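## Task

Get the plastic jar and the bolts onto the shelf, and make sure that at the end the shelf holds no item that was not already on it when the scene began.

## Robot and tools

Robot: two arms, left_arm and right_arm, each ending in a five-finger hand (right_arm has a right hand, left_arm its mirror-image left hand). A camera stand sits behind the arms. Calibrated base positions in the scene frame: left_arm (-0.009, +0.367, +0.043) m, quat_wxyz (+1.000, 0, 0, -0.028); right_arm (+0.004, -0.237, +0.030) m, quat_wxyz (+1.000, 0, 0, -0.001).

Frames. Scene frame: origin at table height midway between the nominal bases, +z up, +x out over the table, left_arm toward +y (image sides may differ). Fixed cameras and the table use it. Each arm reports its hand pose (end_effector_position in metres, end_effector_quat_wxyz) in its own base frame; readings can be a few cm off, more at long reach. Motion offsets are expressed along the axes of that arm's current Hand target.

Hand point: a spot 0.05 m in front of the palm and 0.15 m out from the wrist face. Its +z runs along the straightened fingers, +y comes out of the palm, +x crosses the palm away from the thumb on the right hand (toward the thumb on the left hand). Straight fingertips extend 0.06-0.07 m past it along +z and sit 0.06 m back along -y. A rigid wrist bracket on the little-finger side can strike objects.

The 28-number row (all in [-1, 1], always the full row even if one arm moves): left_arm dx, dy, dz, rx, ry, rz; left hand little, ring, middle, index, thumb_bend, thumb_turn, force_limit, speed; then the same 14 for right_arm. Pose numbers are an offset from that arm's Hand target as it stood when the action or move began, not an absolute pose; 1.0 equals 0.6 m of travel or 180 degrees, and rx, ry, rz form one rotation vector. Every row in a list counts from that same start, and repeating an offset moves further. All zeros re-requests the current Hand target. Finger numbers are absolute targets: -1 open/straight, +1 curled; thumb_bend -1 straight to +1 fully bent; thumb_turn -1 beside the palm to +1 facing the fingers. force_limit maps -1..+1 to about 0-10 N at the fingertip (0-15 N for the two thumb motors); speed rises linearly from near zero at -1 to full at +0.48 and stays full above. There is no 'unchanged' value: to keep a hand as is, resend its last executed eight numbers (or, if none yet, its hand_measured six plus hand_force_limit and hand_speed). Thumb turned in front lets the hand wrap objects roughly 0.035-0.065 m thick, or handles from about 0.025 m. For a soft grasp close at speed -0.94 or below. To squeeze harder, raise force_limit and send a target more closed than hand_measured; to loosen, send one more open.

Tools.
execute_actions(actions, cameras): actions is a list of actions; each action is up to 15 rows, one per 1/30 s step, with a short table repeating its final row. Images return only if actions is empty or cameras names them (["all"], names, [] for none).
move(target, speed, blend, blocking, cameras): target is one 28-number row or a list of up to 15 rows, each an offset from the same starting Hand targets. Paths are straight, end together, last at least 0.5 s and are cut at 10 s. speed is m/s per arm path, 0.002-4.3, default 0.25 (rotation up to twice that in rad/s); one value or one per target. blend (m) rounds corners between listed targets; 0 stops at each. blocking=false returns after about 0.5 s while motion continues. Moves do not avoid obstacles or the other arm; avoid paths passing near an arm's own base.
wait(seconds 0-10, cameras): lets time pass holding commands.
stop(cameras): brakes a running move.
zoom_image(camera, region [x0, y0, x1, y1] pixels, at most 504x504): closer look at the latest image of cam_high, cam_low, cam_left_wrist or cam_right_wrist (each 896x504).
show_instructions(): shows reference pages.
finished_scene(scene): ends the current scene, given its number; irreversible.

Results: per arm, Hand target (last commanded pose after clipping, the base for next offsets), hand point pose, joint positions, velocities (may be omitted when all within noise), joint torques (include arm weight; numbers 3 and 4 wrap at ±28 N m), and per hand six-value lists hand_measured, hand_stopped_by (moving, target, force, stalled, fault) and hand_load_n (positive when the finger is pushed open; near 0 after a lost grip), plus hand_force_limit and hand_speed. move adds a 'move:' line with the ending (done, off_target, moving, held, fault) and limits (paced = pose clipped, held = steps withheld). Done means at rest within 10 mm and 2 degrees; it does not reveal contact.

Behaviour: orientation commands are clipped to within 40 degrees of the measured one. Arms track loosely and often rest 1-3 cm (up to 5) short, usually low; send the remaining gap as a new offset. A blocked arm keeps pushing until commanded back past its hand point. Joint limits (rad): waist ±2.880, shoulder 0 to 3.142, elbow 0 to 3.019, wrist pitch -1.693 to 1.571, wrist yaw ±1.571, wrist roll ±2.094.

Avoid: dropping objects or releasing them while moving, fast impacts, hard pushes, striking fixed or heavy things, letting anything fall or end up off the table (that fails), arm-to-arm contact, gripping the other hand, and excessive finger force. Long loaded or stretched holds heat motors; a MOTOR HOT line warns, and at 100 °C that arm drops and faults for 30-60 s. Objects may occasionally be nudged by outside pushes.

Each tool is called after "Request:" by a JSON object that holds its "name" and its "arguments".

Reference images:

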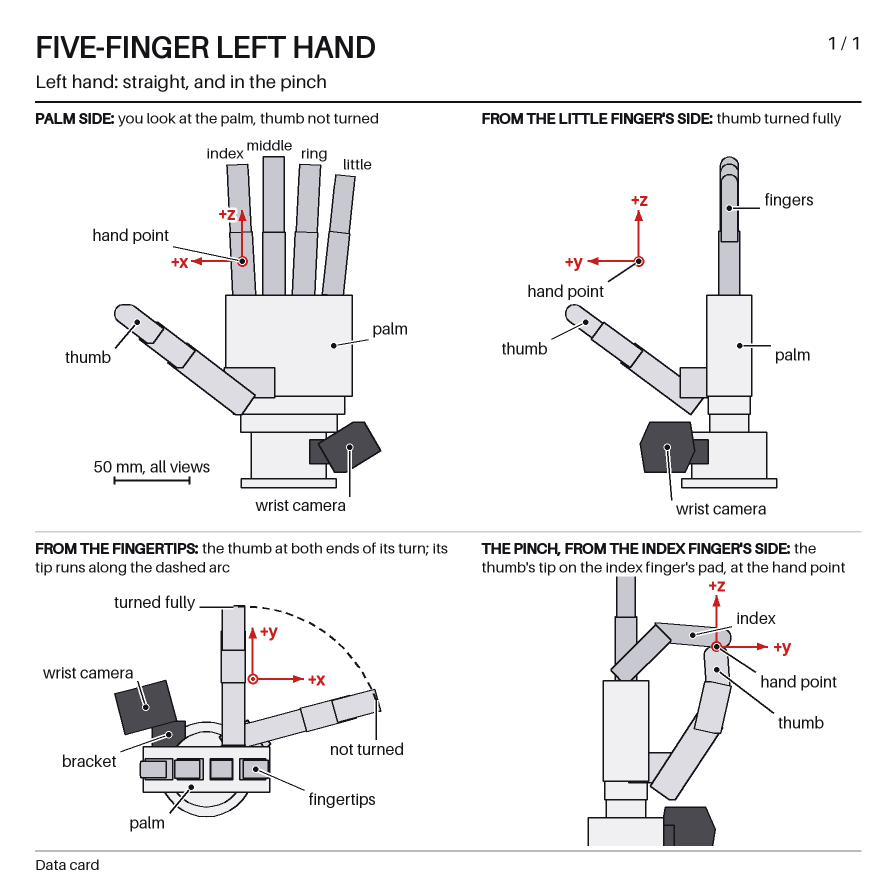

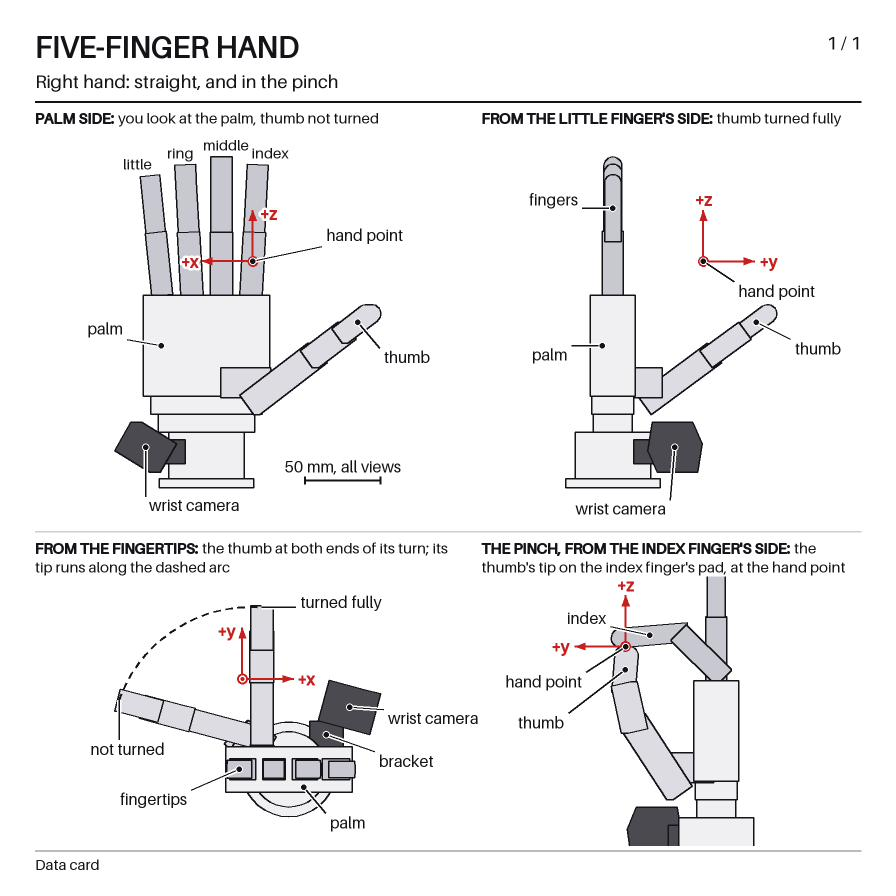

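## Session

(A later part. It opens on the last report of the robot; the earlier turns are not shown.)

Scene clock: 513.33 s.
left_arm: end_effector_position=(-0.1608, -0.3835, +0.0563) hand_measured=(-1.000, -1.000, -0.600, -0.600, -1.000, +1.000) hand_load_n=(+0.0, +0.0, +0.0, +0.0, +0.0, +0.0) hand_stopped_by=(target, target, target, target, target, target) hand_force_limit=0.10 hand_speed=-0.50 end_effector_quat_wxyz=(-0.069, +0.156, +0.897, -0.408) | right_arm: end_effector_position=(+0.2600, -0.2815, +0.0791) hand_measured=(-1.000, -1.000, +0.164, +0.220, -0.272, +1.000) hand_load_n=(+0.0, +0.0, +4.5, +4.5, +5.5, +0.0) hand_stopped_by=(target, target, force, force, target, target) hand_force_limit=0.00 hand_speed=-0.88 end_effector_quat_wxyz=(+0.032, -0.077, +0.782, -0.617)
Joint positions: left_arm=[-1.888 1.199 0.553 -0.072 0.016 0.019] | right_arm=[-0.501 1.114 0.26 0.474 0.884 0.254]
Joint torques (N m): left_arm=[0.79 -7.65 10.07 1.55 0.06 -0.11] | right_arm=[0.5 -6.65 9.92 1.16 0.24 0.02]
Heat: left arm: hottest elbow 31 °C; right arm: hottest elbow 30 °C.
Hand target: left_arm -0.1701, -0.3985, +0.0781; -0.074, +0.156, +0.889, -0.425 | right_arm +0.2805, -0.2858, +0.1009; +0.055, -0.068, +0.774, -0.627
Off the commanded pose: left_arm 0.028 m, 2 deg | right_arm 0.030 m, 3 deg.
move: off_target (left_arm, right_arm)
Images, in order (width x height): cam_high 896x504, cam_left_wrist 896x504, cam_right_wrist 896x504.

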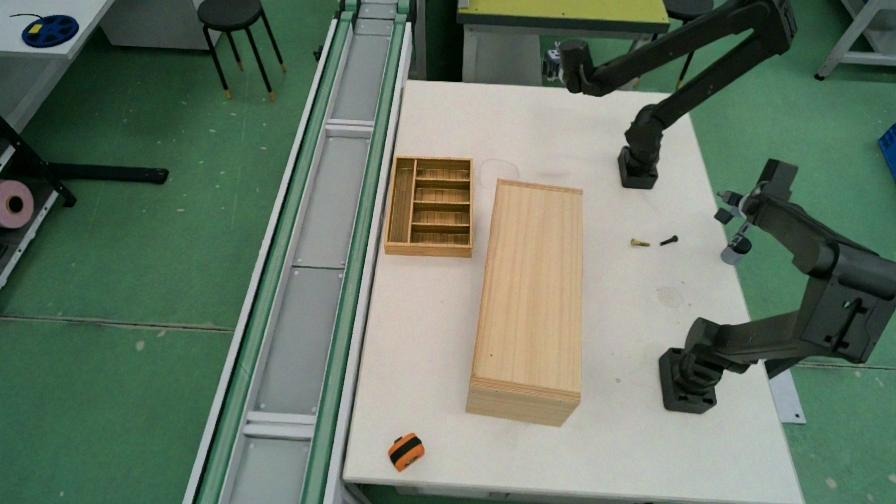

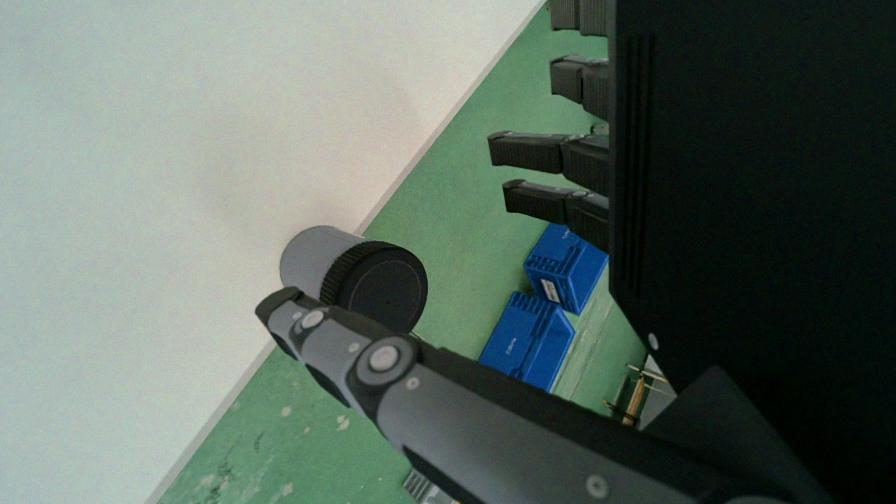

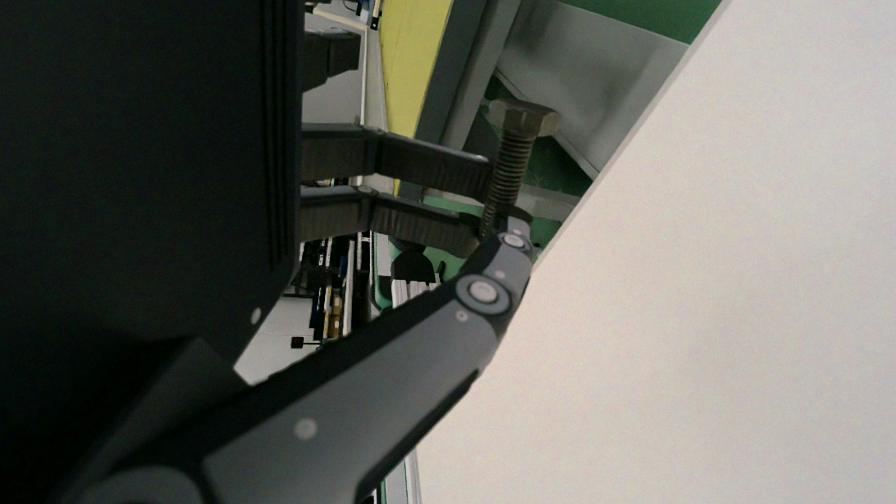

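Request:
{"name": "move", "arguments": {"target": [[0.0592,-0.0412,-0.0865,0,0.1727,0.1398,-1,-1,-0.6,-0.6,-1,1,0.1,-0.5,-0.0423,-0.232,-0.1035,0,-0.1087,-0.023,-1,-1,0.5,0.5,-0.27,1,0,-0.88],[0.0592,-0.0412,-0.0865,0,0.1727,0.1398,-1,-1,-0.6,-0.6,-1,1,0.1,-0.5,-0.279,-0.1853,-0.4833,0,-0.4347,-0.0922,-1,-1,0.5,0.5,-0.27,1,0,-0.88],[0.0592,-0.0412,-0.0865,0,0.1727,0.1398,-1,-1,-0.6,-0.6,-1,1,0.1,-0.5,-0.2352,-0.0572,-0.926,0,-0.6466,-0.1371,-1,-1,0.5,0.5,-0.27,1,0,-0.88]], "speed": 0.2, "blend": [0.05,0.08,0], "cameras": ["all"]}}

Request:
{"name": "zoom_image", "arguments": {"camera": "cam_high", "region": [660, 190, 780, 290]}}

Scene clock: 553.77 s.
left_arm: end_effector_position=(-0.1954, -0.3447, +0.1160) hand_measured=(-1.000, -1.000, -0.600, -0.600, -1.000, +1.000) hand_load_n=(+0.0, +0.0, +0.0, +0.0, +0.0, +0.0) hand_stopped_by=(target, target, target, target, target, target) hand_force_limit=0.10 hand_speed=-0.50 end_effector_quat_wxyz=(-0.219, +0.451, +0.785, -0.364) | right_arm: end_effector_position=(+0.3139, +0.2527, +0.2145) hand_measured=(-1.000, -1.000, +0.164, +0.220, -0.272, +1.000) hand_load_n=(+0.0, +0.0, +4.0, +4.5, +6.0, +0.0) hand_stopped_by=(target, target, force, force, target, target) hand_force_limit=0.00 hand_speed=-0.88 end_effector_quat_wxyz=(-0.546, +0.714, -0.355, +0.257)
Joint positions: left_arm=[-1.823 1.17 0.73 -0.439 0.593 0.572] | right_arm=[0.548 0.755 0.504 -0.026 -0.117 -0.011]
Joint torques (N m): left_arm=[2.2 -5.54 11.04 1.26 0.43 0.02] | right_arm=[0.5 -2.9 13.75 2.67 0.11 -0.16]
Heat: left arm: hottest elbow 34 °C; right arm: hottest elbow 35 °C.
Hand target: left_arm -0.1952, -0.3629, +0.1297; -0.214, +0.451, +0.782, -0.373 | right_arm +0.3265, +0.2668, +0.2502; -0.568, +0.701, -0.335, +0.271
Off the commanded pose: left_arm 0.023 m, 1 deg | right_arm 0.040 m, 4 deg.
move: off_target (left_arm, right_arm)

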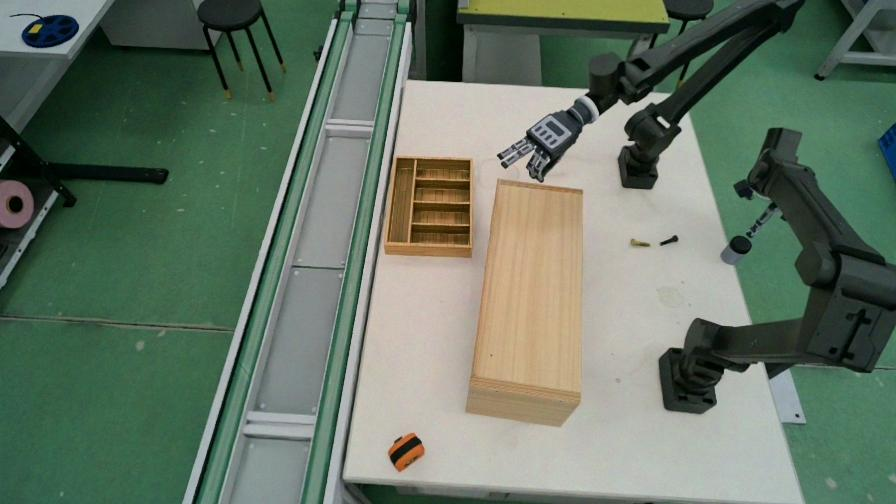

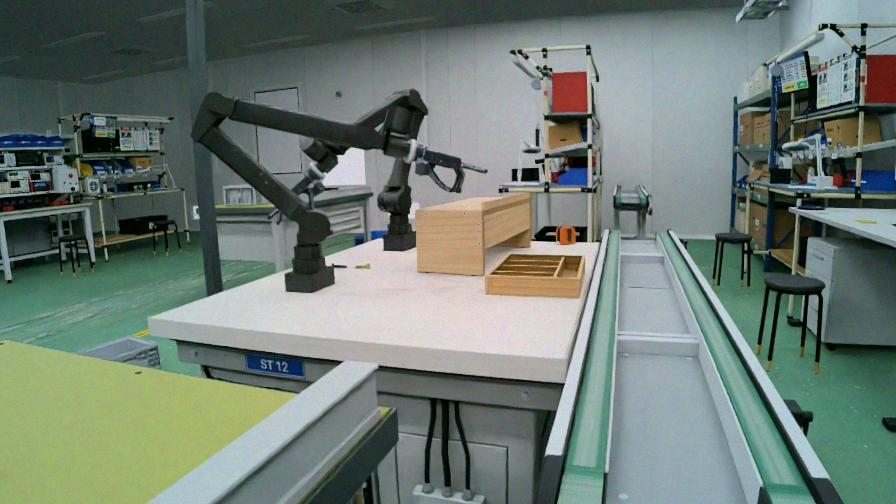

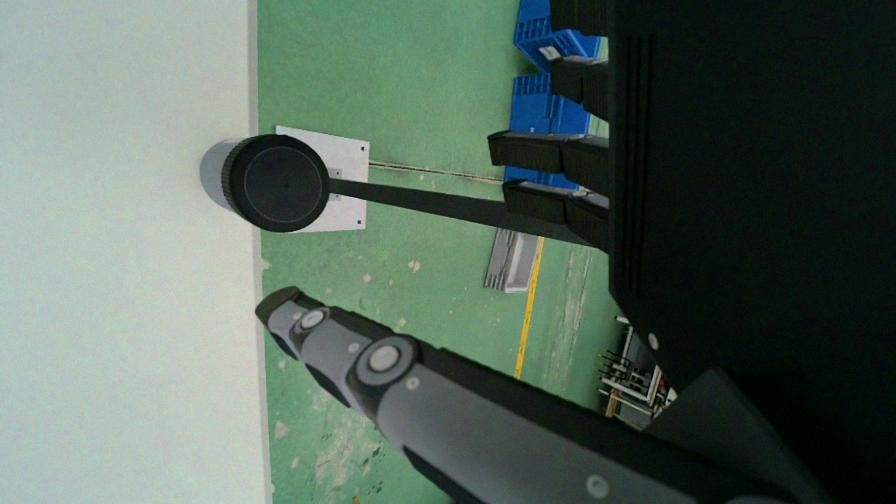

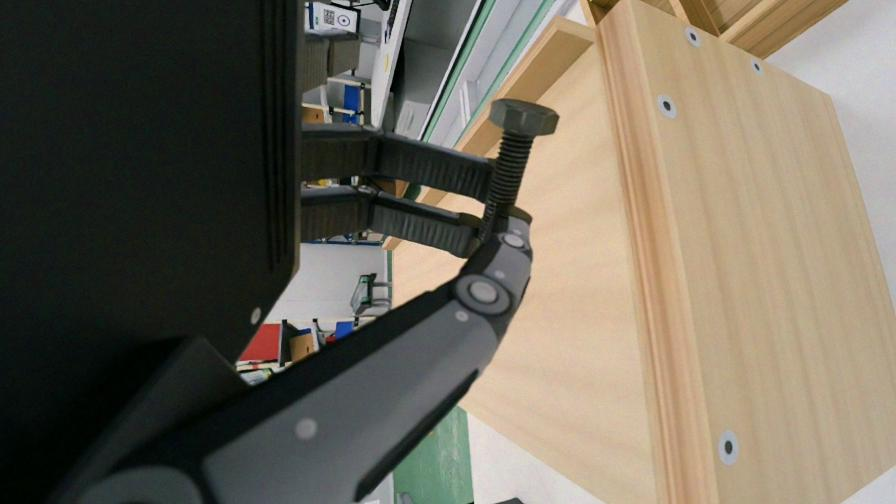

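Scaled by 4.200.

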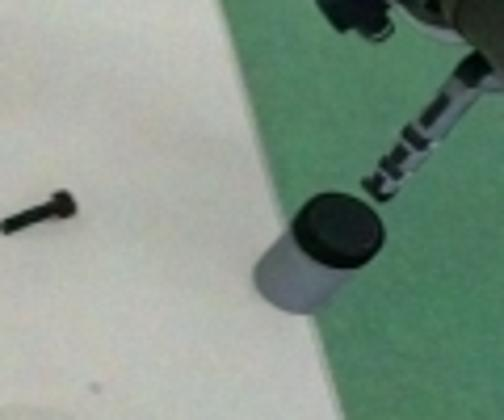

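Request:
{"name": "move", "arguments": {"target": [0.0093,0.1153,0.1005,0,0,0,-1,-1,-0.6,-0.6,-1,1,0.1,-0.5,-0.0485,0.0707,0.03,0,0,0,-1,-1,0.5,0.5,-0.27,1,0,-0.88], "speed": 0.1, "cameras": ["cam_high","cam_low","cam_left_wrist","cam_right_wrist"]}}

Request:
{"name": "zoom_image", "arguments": {"camera": "cam_low", "region": [410, 120, 550, 250]}}

Scene clock: 577.73 s.
left_arm: end_effector_position=(-0.1986, -0.3623, +0.0467) hand_measured=(-1.000, -1.000, -0.600, -0.600, -1.000, +1.000) hand_load_n=(+0.0, +0.0, +0.0, +0.0, +0.0, +0.0) hand_stopped_by=(target, target, target, target, target, target) hand_force_limit=0.10 hand_speed=-0.50 end_effector_quat_wxyz=(-0.212, +0.452, +0.779, -0.379) | right_arm: end_effector_position=(+0.3168, +0.2875, +0.2035) hand_measured=(-1.000, -1.000, +0.164, +0.220, -0.272, +1.000) hand_load_n=(+0.0, -0.5, +4.5, +4.0, +6.0, +0.0) hand_stopped_by=(target, target, force, force, target, target) hand_force_limit=0.00 hand_speed=-0.88 end_effector_quat_wxyz=(-0.561, +0.704, -0.337, +0.276)
Joint positions: left_arm=[-1.823 1.33 0.637 -0.151 0.585 0.572] | right_arm=[0.667 0.847 0.476 0.152 -0.001 -0.011]
Joint torques (N m): left_arm=[1.08 -6.65 6.19 2.63 0.29 -0.14] | right_arm=[0.44 -3.72 9.5 2.69 0.15 0.06]
Heat: left arm: hottest elbow 37 °C; right arm: hottest elbow 37 °C.
Hand target: left_arm -0.2008, -0.3599, +0.0379; -0.214, +0.451, +0.782, -0.373 | right_arm +0.3149, +0.2951, +0.2051; -0.568, +0.701, -0.335, +0.271
Off the commanded pose: left_arm 0.009 m, 1 deg | right_arm 0.008 m, 1 deg.
move: done

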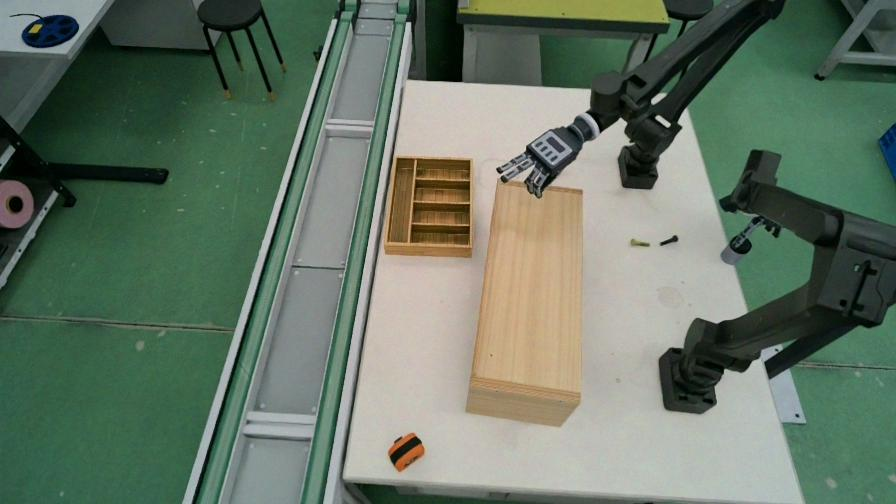

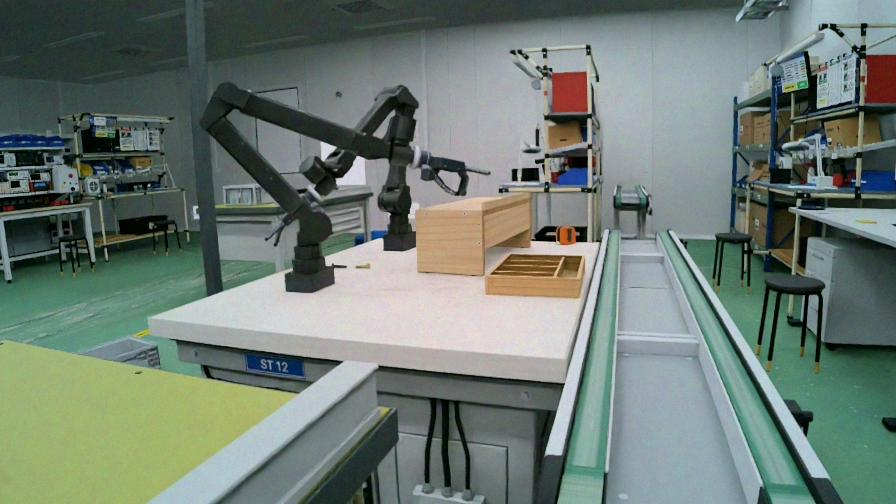

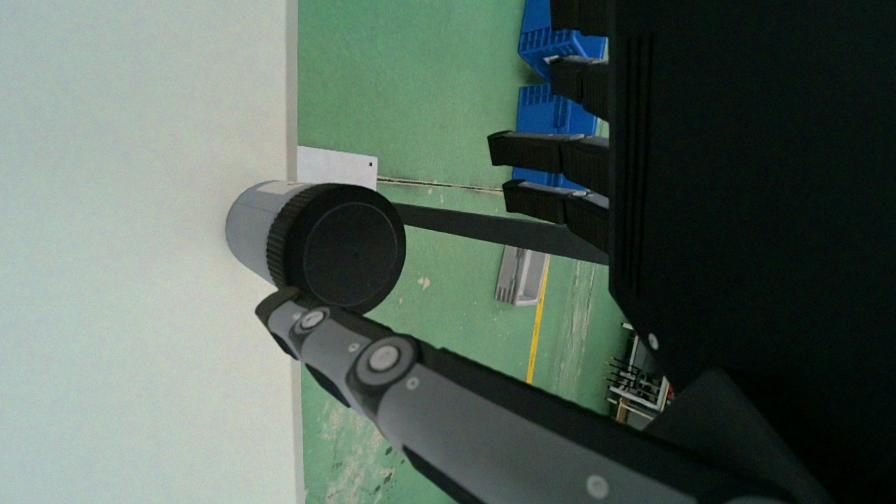

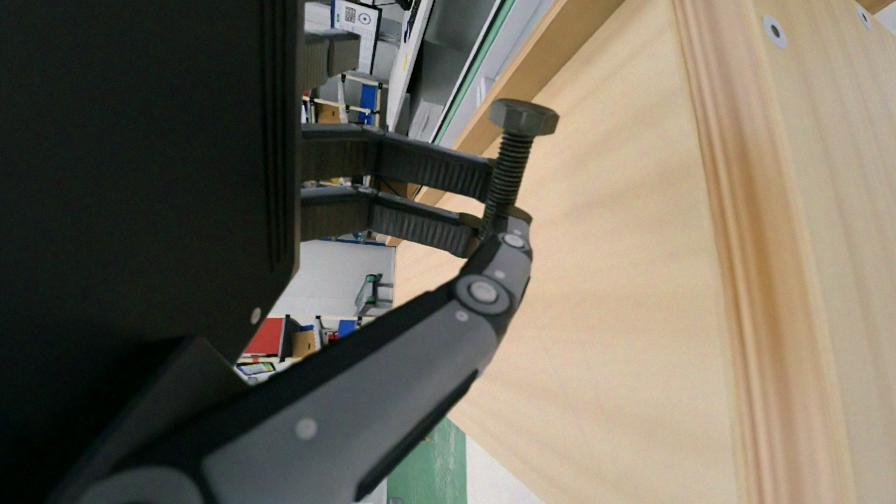

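Scaled by 3.600.

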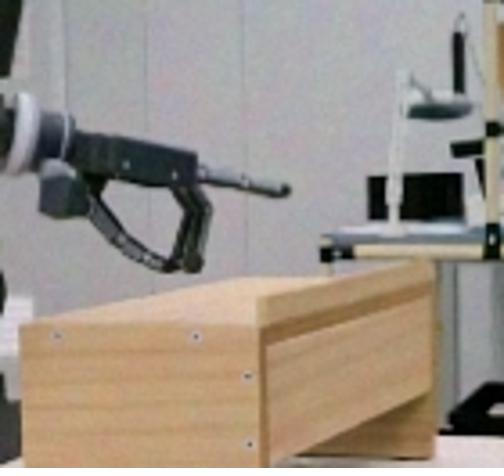

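Request:
{"name": "move", "arguments": {"target": [[0,0.0648,0.0524,0,0,0,-1,-1,-0.6,-0.6,-1,1,0.1,-0.5,0,0.0424,0.009,0,0,0,-1,-1,0.5,0.5,-0.27,1,0,-0.88],[0,0.0648,0.0524,0,0,0,-1,-1,0.4,0.4,-1,1,0.1,-0.9,0,0.0424,0.009,0,0,0,-1,-1,0.5,0.5,-0.27,1,0,-0.88]], "speed": 0.08, "cameras": ["cam_high","cam_low","cam_left_wrist","cam_right_wrist"]}}

Request:
{"name": "zoom_image", "arguments": {"camera": "cam_low", "region": [410, 120, 550, 250]}}

Request:
{"name": "zoom_image", "arguments": {"camera": "cam_high", "region": [660, 190, 780, 290]}}

Scene clock: 592.60 s.
left_arm: end_effector_position=(-0.1995, -0.3628, -0.0033) hand_measured=(-1.000, -1.000, +0.134, +0.246, -1.000, +1.000) hand_load_n=(+0.0, +0.0, +2.0, +4.5, +0.5, -1.5) hand_stopped_by=(target, target, force, force, target, target) hand_force_limit=0.10 hand_speed=-0.90 end_effector_quat_wxyz=(-0.213, +0.451, +0.779, -0.380) | right_arm: end_effector_position=(+0.3173, +0.2877, +0.1786) hand_measured=(-1.000, -1.000, +0.164, +0.220, -0.272, +1.000) hand_load_n=(+0.0, +0.0, +4.0, +4.5, +6.0, +0.0) hand_stopped_by=(target, target, force, force, target, target) hand_force_limit=0.00 hand_speed=-0.88 end_effector_quat_wxyz=(-0.562, +0.703, -0.337, +0.276)
Joint positions: left_arm=[-1.823 1.462 0.582 0.041 0.588 0.567] | right_arm=[0.667 0.894 0.425 0.253 0 -0.011]
Joint torques (N m): left_arm=[1.03 -7.24 5.45 2.39 0.19 -0.08] | right_arm=[0.62 -3.9 9.05 2.7 0.14 0.06]
Heat: left arm: hottest elbow 35 °C; right arm: hottest elbow 37 °C.
Hand target: left_arm -0.2007, -0.3598, -0.0120; -0.214, +0.451, +0.782, -0.373 | right_arm +0.3149, +0.2951, +0.1790; -0.568, +0.701, -0.335, +0.271
Off the commanded pose: left_arm 0.009 m, 1 deg | right_arm 0.008 m, 1 deg.
move: done

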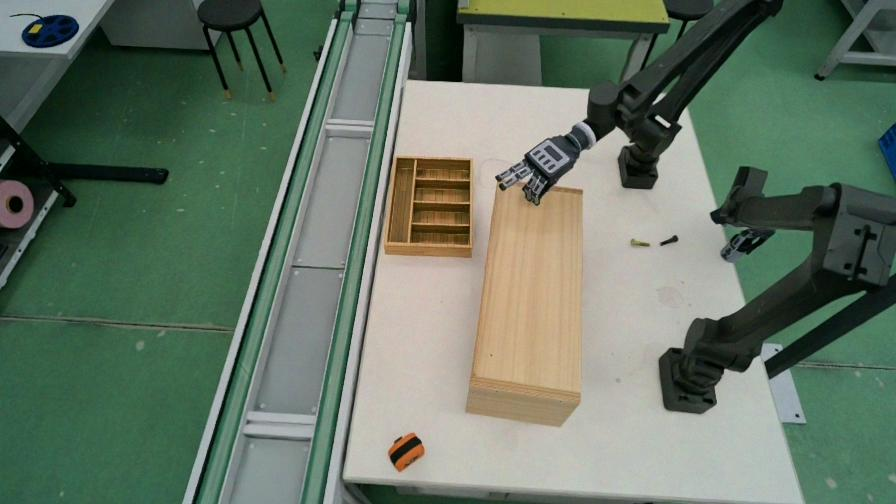

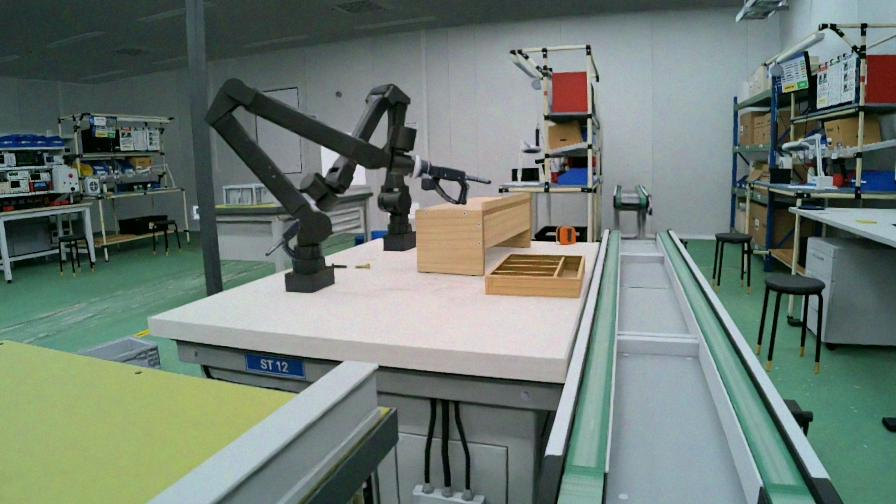

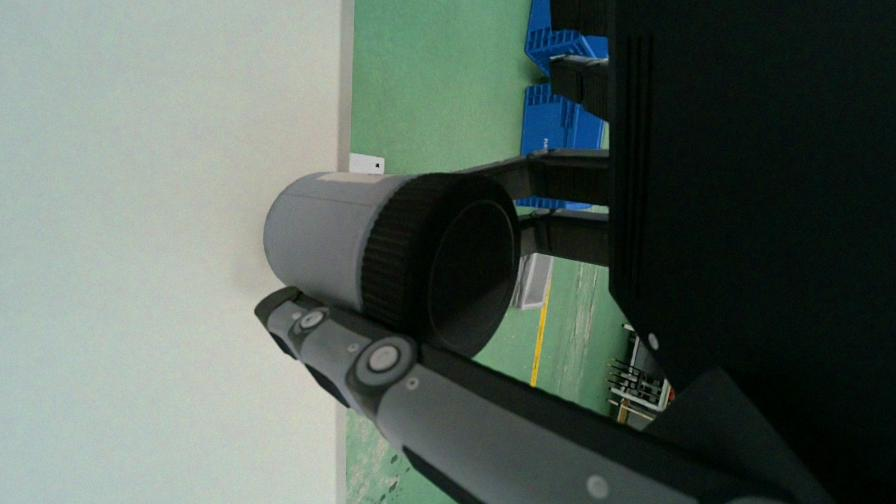

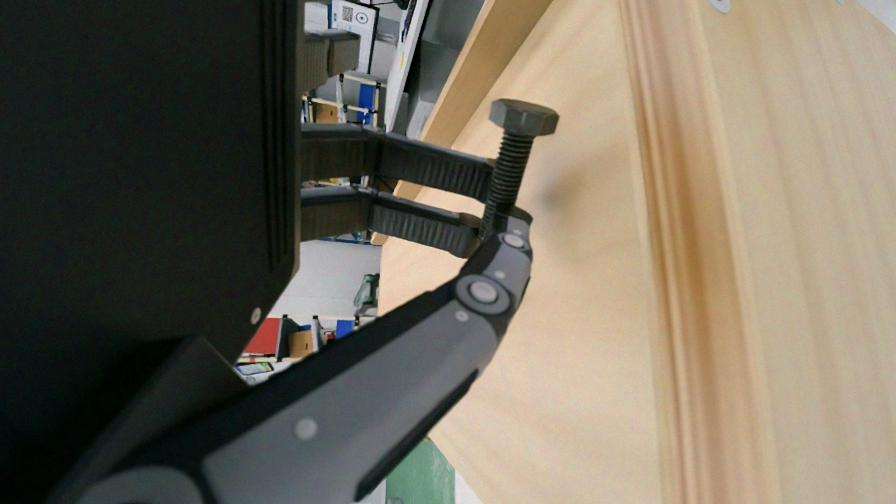

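Scaled by 3.600.

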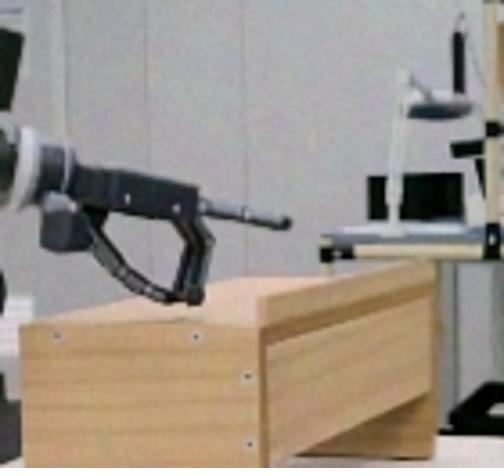

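Scaled by 4.200.

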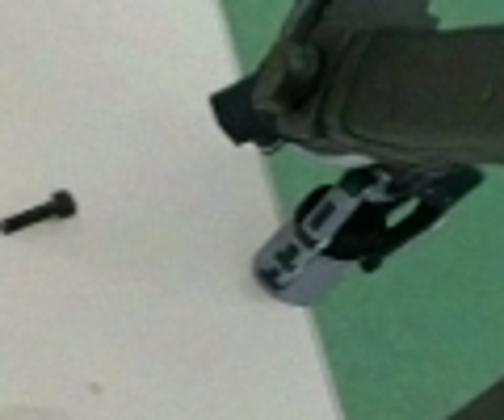

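Request:
{"name": "move", "arguments": {"target": [0,0,0,0,0,0,-1,-1,0.6,0.6,-1,1,0.4,-0.9,0,0.0196,0.0042,0,0,0,-1,-1,0.5,0.5,-0.27,1,0,-0.88], "speed": 0.04, "cameras": ["cam_high","cam_low","cam_left_wrist","cam_right_wrist"]}}

Request:
{"name": "zoom_image", "arguments": {"camera": "cam_low", "region": [410, 120, 550, 250]}}

Scene clock: 600.10 s.
left_arm: end_effector_position=(-0.2000, -0.3632, -0.0027) hand_measured=(-1.000, -1.000, +0.158, +0.280, -1.000, +1.000) hand_load_n=(+0.0, +0.0, +6.5, +8.5, +1.5, -2.5) hand_stopped_by=(target, target, force, force, target, target) hand_force_limit=0.40 hand_speed=-0.90 end_effector_quat_wxyz=(-0.214, +0.451, +0.778, -0.382) | right_arm: end_effector_position=(+0.3181, +0.2884, +0.1687) hand_measured=(-1.000, -1.000, +0.164, +0.220, -0.272, +1.000) hand_load_n=(+0.0, +0.0, +4.0, +4.0, +5.5, +0.0) hand_stopped_by=(target, target, force, force, target, target) hand_force_limit=0.00 hand_speed=-0.88 end_effector_quat_wxyz=(-0.563, +0.702, -0.336, +0.277)
Joint positions: left_arm=[-1.823 1.462 0.582 0.044 0.59 0.567] | right_arm=[0.667 0.92 0.405 0.303 0 -0.011]
Joint torques (N m): left_arm=[0.97 -7.36 5.48 2.22 0.11 -0.1] | right_arm=[0.67 -4.01 8.7 2.65 0.14 0.06]
Heat: left arm: hottest elbow 34 °C; right arm: hottest elbow 37 °C.
Hand target: left_arm -0.2006, -0.3599, -0.0120; -0.214, +0.451, +0.782, -0.373 | right_arm +0.3148, +0.2951, +0.1669; -0.568, +0.701, -0.335, +0.271
Off the commanded pose: left_arm 0.010 m, 1 deg | right_arm 0.008 m, 1 deg.
move: done

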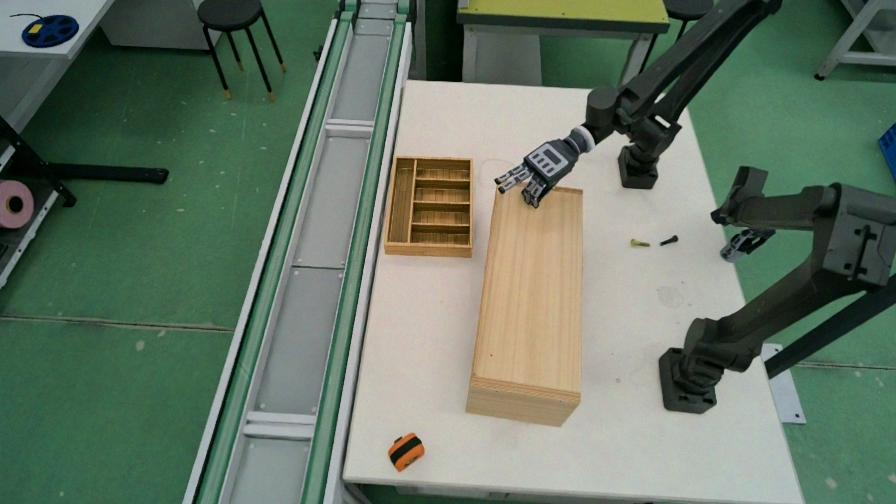

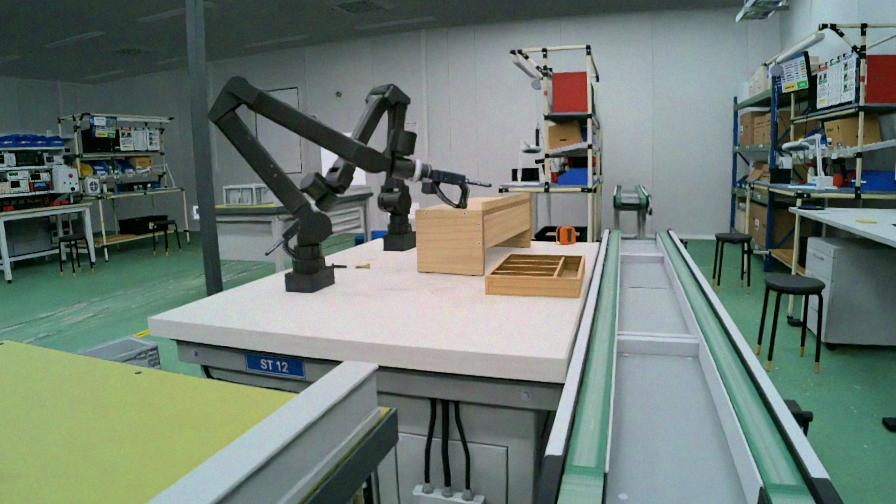

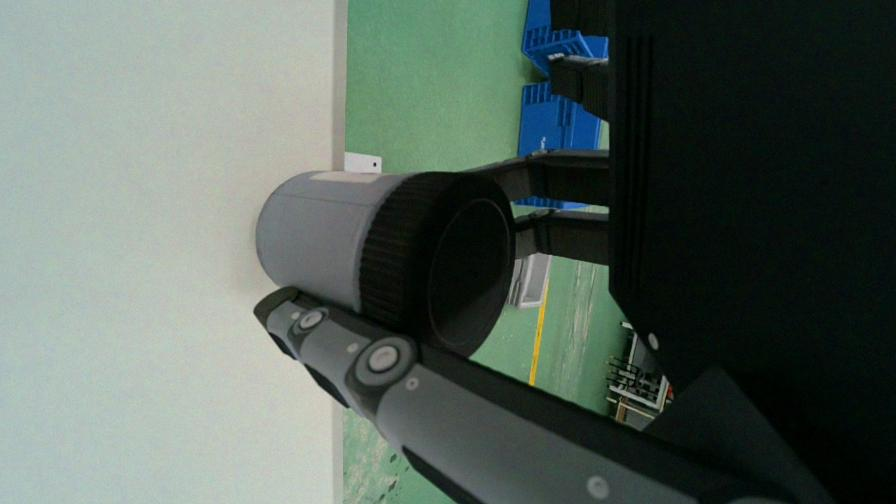

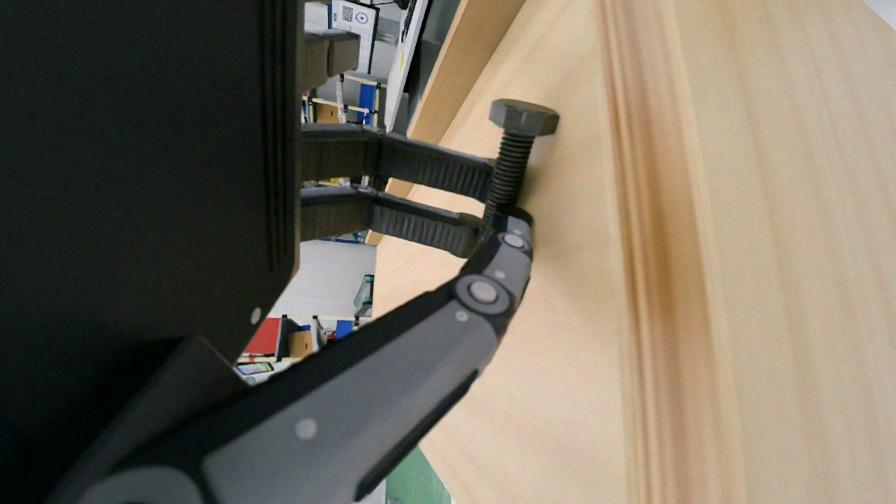

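Scaled by 3.600.

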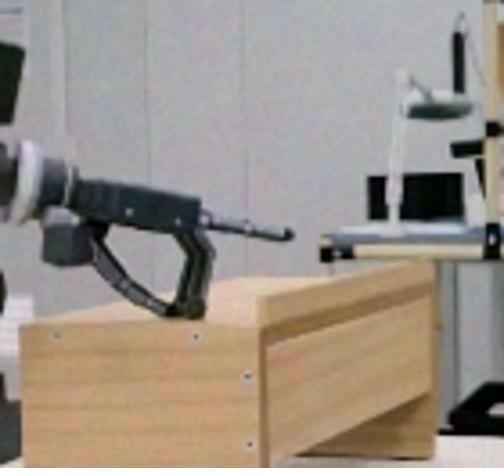

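Request:
{"name": "move", "arguments": {"target": [0,-0.0648,-0.0524,0,0,0,-1,-1,0.6,0.6,-1,1,0.4,-0.9,0,0.0147,0.0031,0,0,0,-1,-1,0.5,0.5,-0.27,1,0,-0.88], "speed": 0.04, "cameras": ["cam_low","cam_left_wrist","cam_right_wrist"]}}

Request:
{"name": "zoom_image", "arguments": {"camera": "cam_low", "region": [410, 120, 550, 250]}}

Scene clock: 605.17 s.
left_arm: end_effector_position=(-0.1929, -0.3394, +0.0164) hand_measured=(-1.000, -1.000, +0.158, +0.280, -1.000, +1.000) hand_load_n=(+0.0, +0.0, +1.5, +3.0, +1.0, -0.5) hand_stopped_by=(target, target, force, force, target, target) hand_force_limit=0.40 hand_speed=-0.90 end_effector_quat_wxyz=(-0.219, +0.446, +0.793, -0.353) | right_arm: end_effector_position=(+0.3195, +0.2895, +0.1682) hand_measured=(-1.000, -1.000, +0.164, +0.220, -0.272, +1.000) hand_load_n=(+0.0, +0.0, +4.0, +4.5, +5.5, +0.0) hand_stopped_by=(target, target, force, force, target, target) hand_force_limit=0.00 hand_speed=-0.88 end_effector_quat_wxyz=(-0.571, +0.696, -0.333, +0.281)
Joint positions: left_arm=[-1.823 1.362 0.582 -0.122 0.584 0.567] | right_arm=[0.667 0.932 0.392 0.348 0 -0.011]
Joint torques (N m): left_arm=[1.08 -9.29 9.39 1.24 0.33 -0.08] | right_arm=[0.56 -3.08 8.35 2.4 0.15 0.05]
Heat: left arm: hottest elbow 34 °C; right arm: hottest elbow 37 °C.
Hand target: left_arm -0.2007, -0.3598, +0.0380; -0.214, +0.451, +0.782, -0.373 | right_arm +0.3149, +0.2952, +0.1580; -0.568, +0.701, -0.335, +0.271
Off the commanded pose: left_arm 0.031 m, 3 deg | right_arm 0.013 m, 1 deg.
move: off_target (left_arm, right_arm)
Images, in order (width x height): cam_low 896x504, cam_left_wrist 896x504, cam_right_wrist 896x504.

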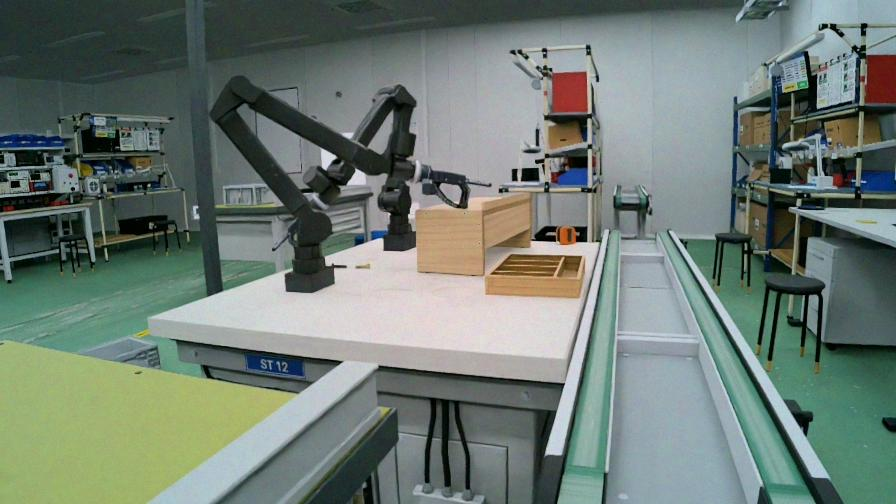

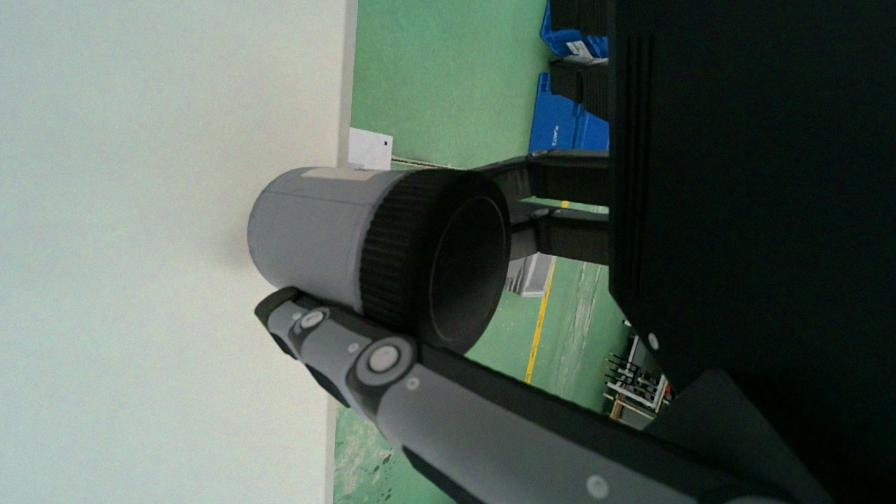

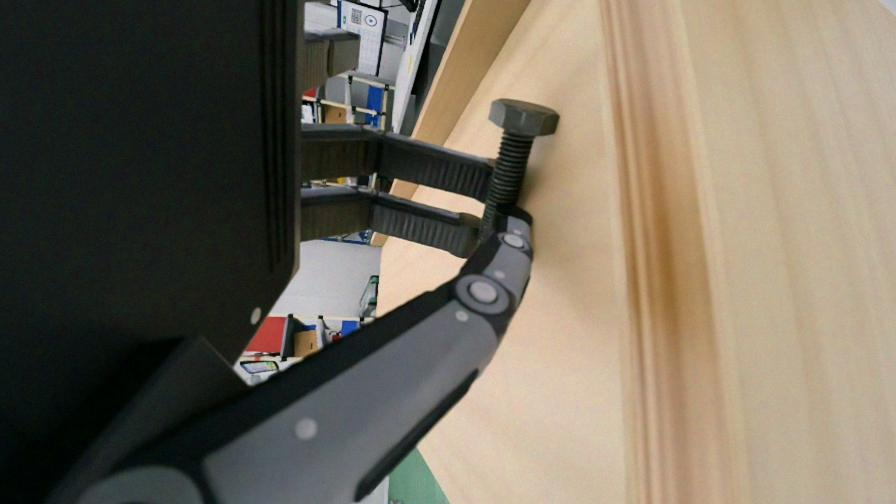

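Scaled by 3.600.

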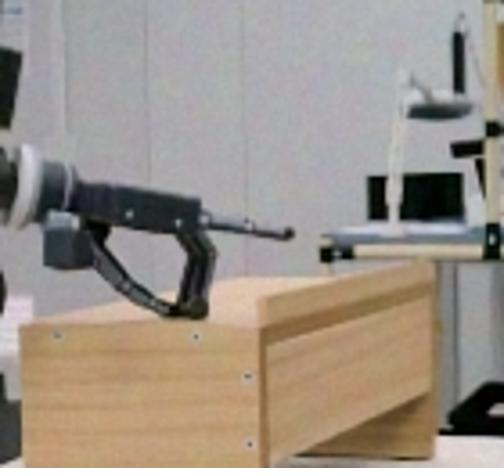

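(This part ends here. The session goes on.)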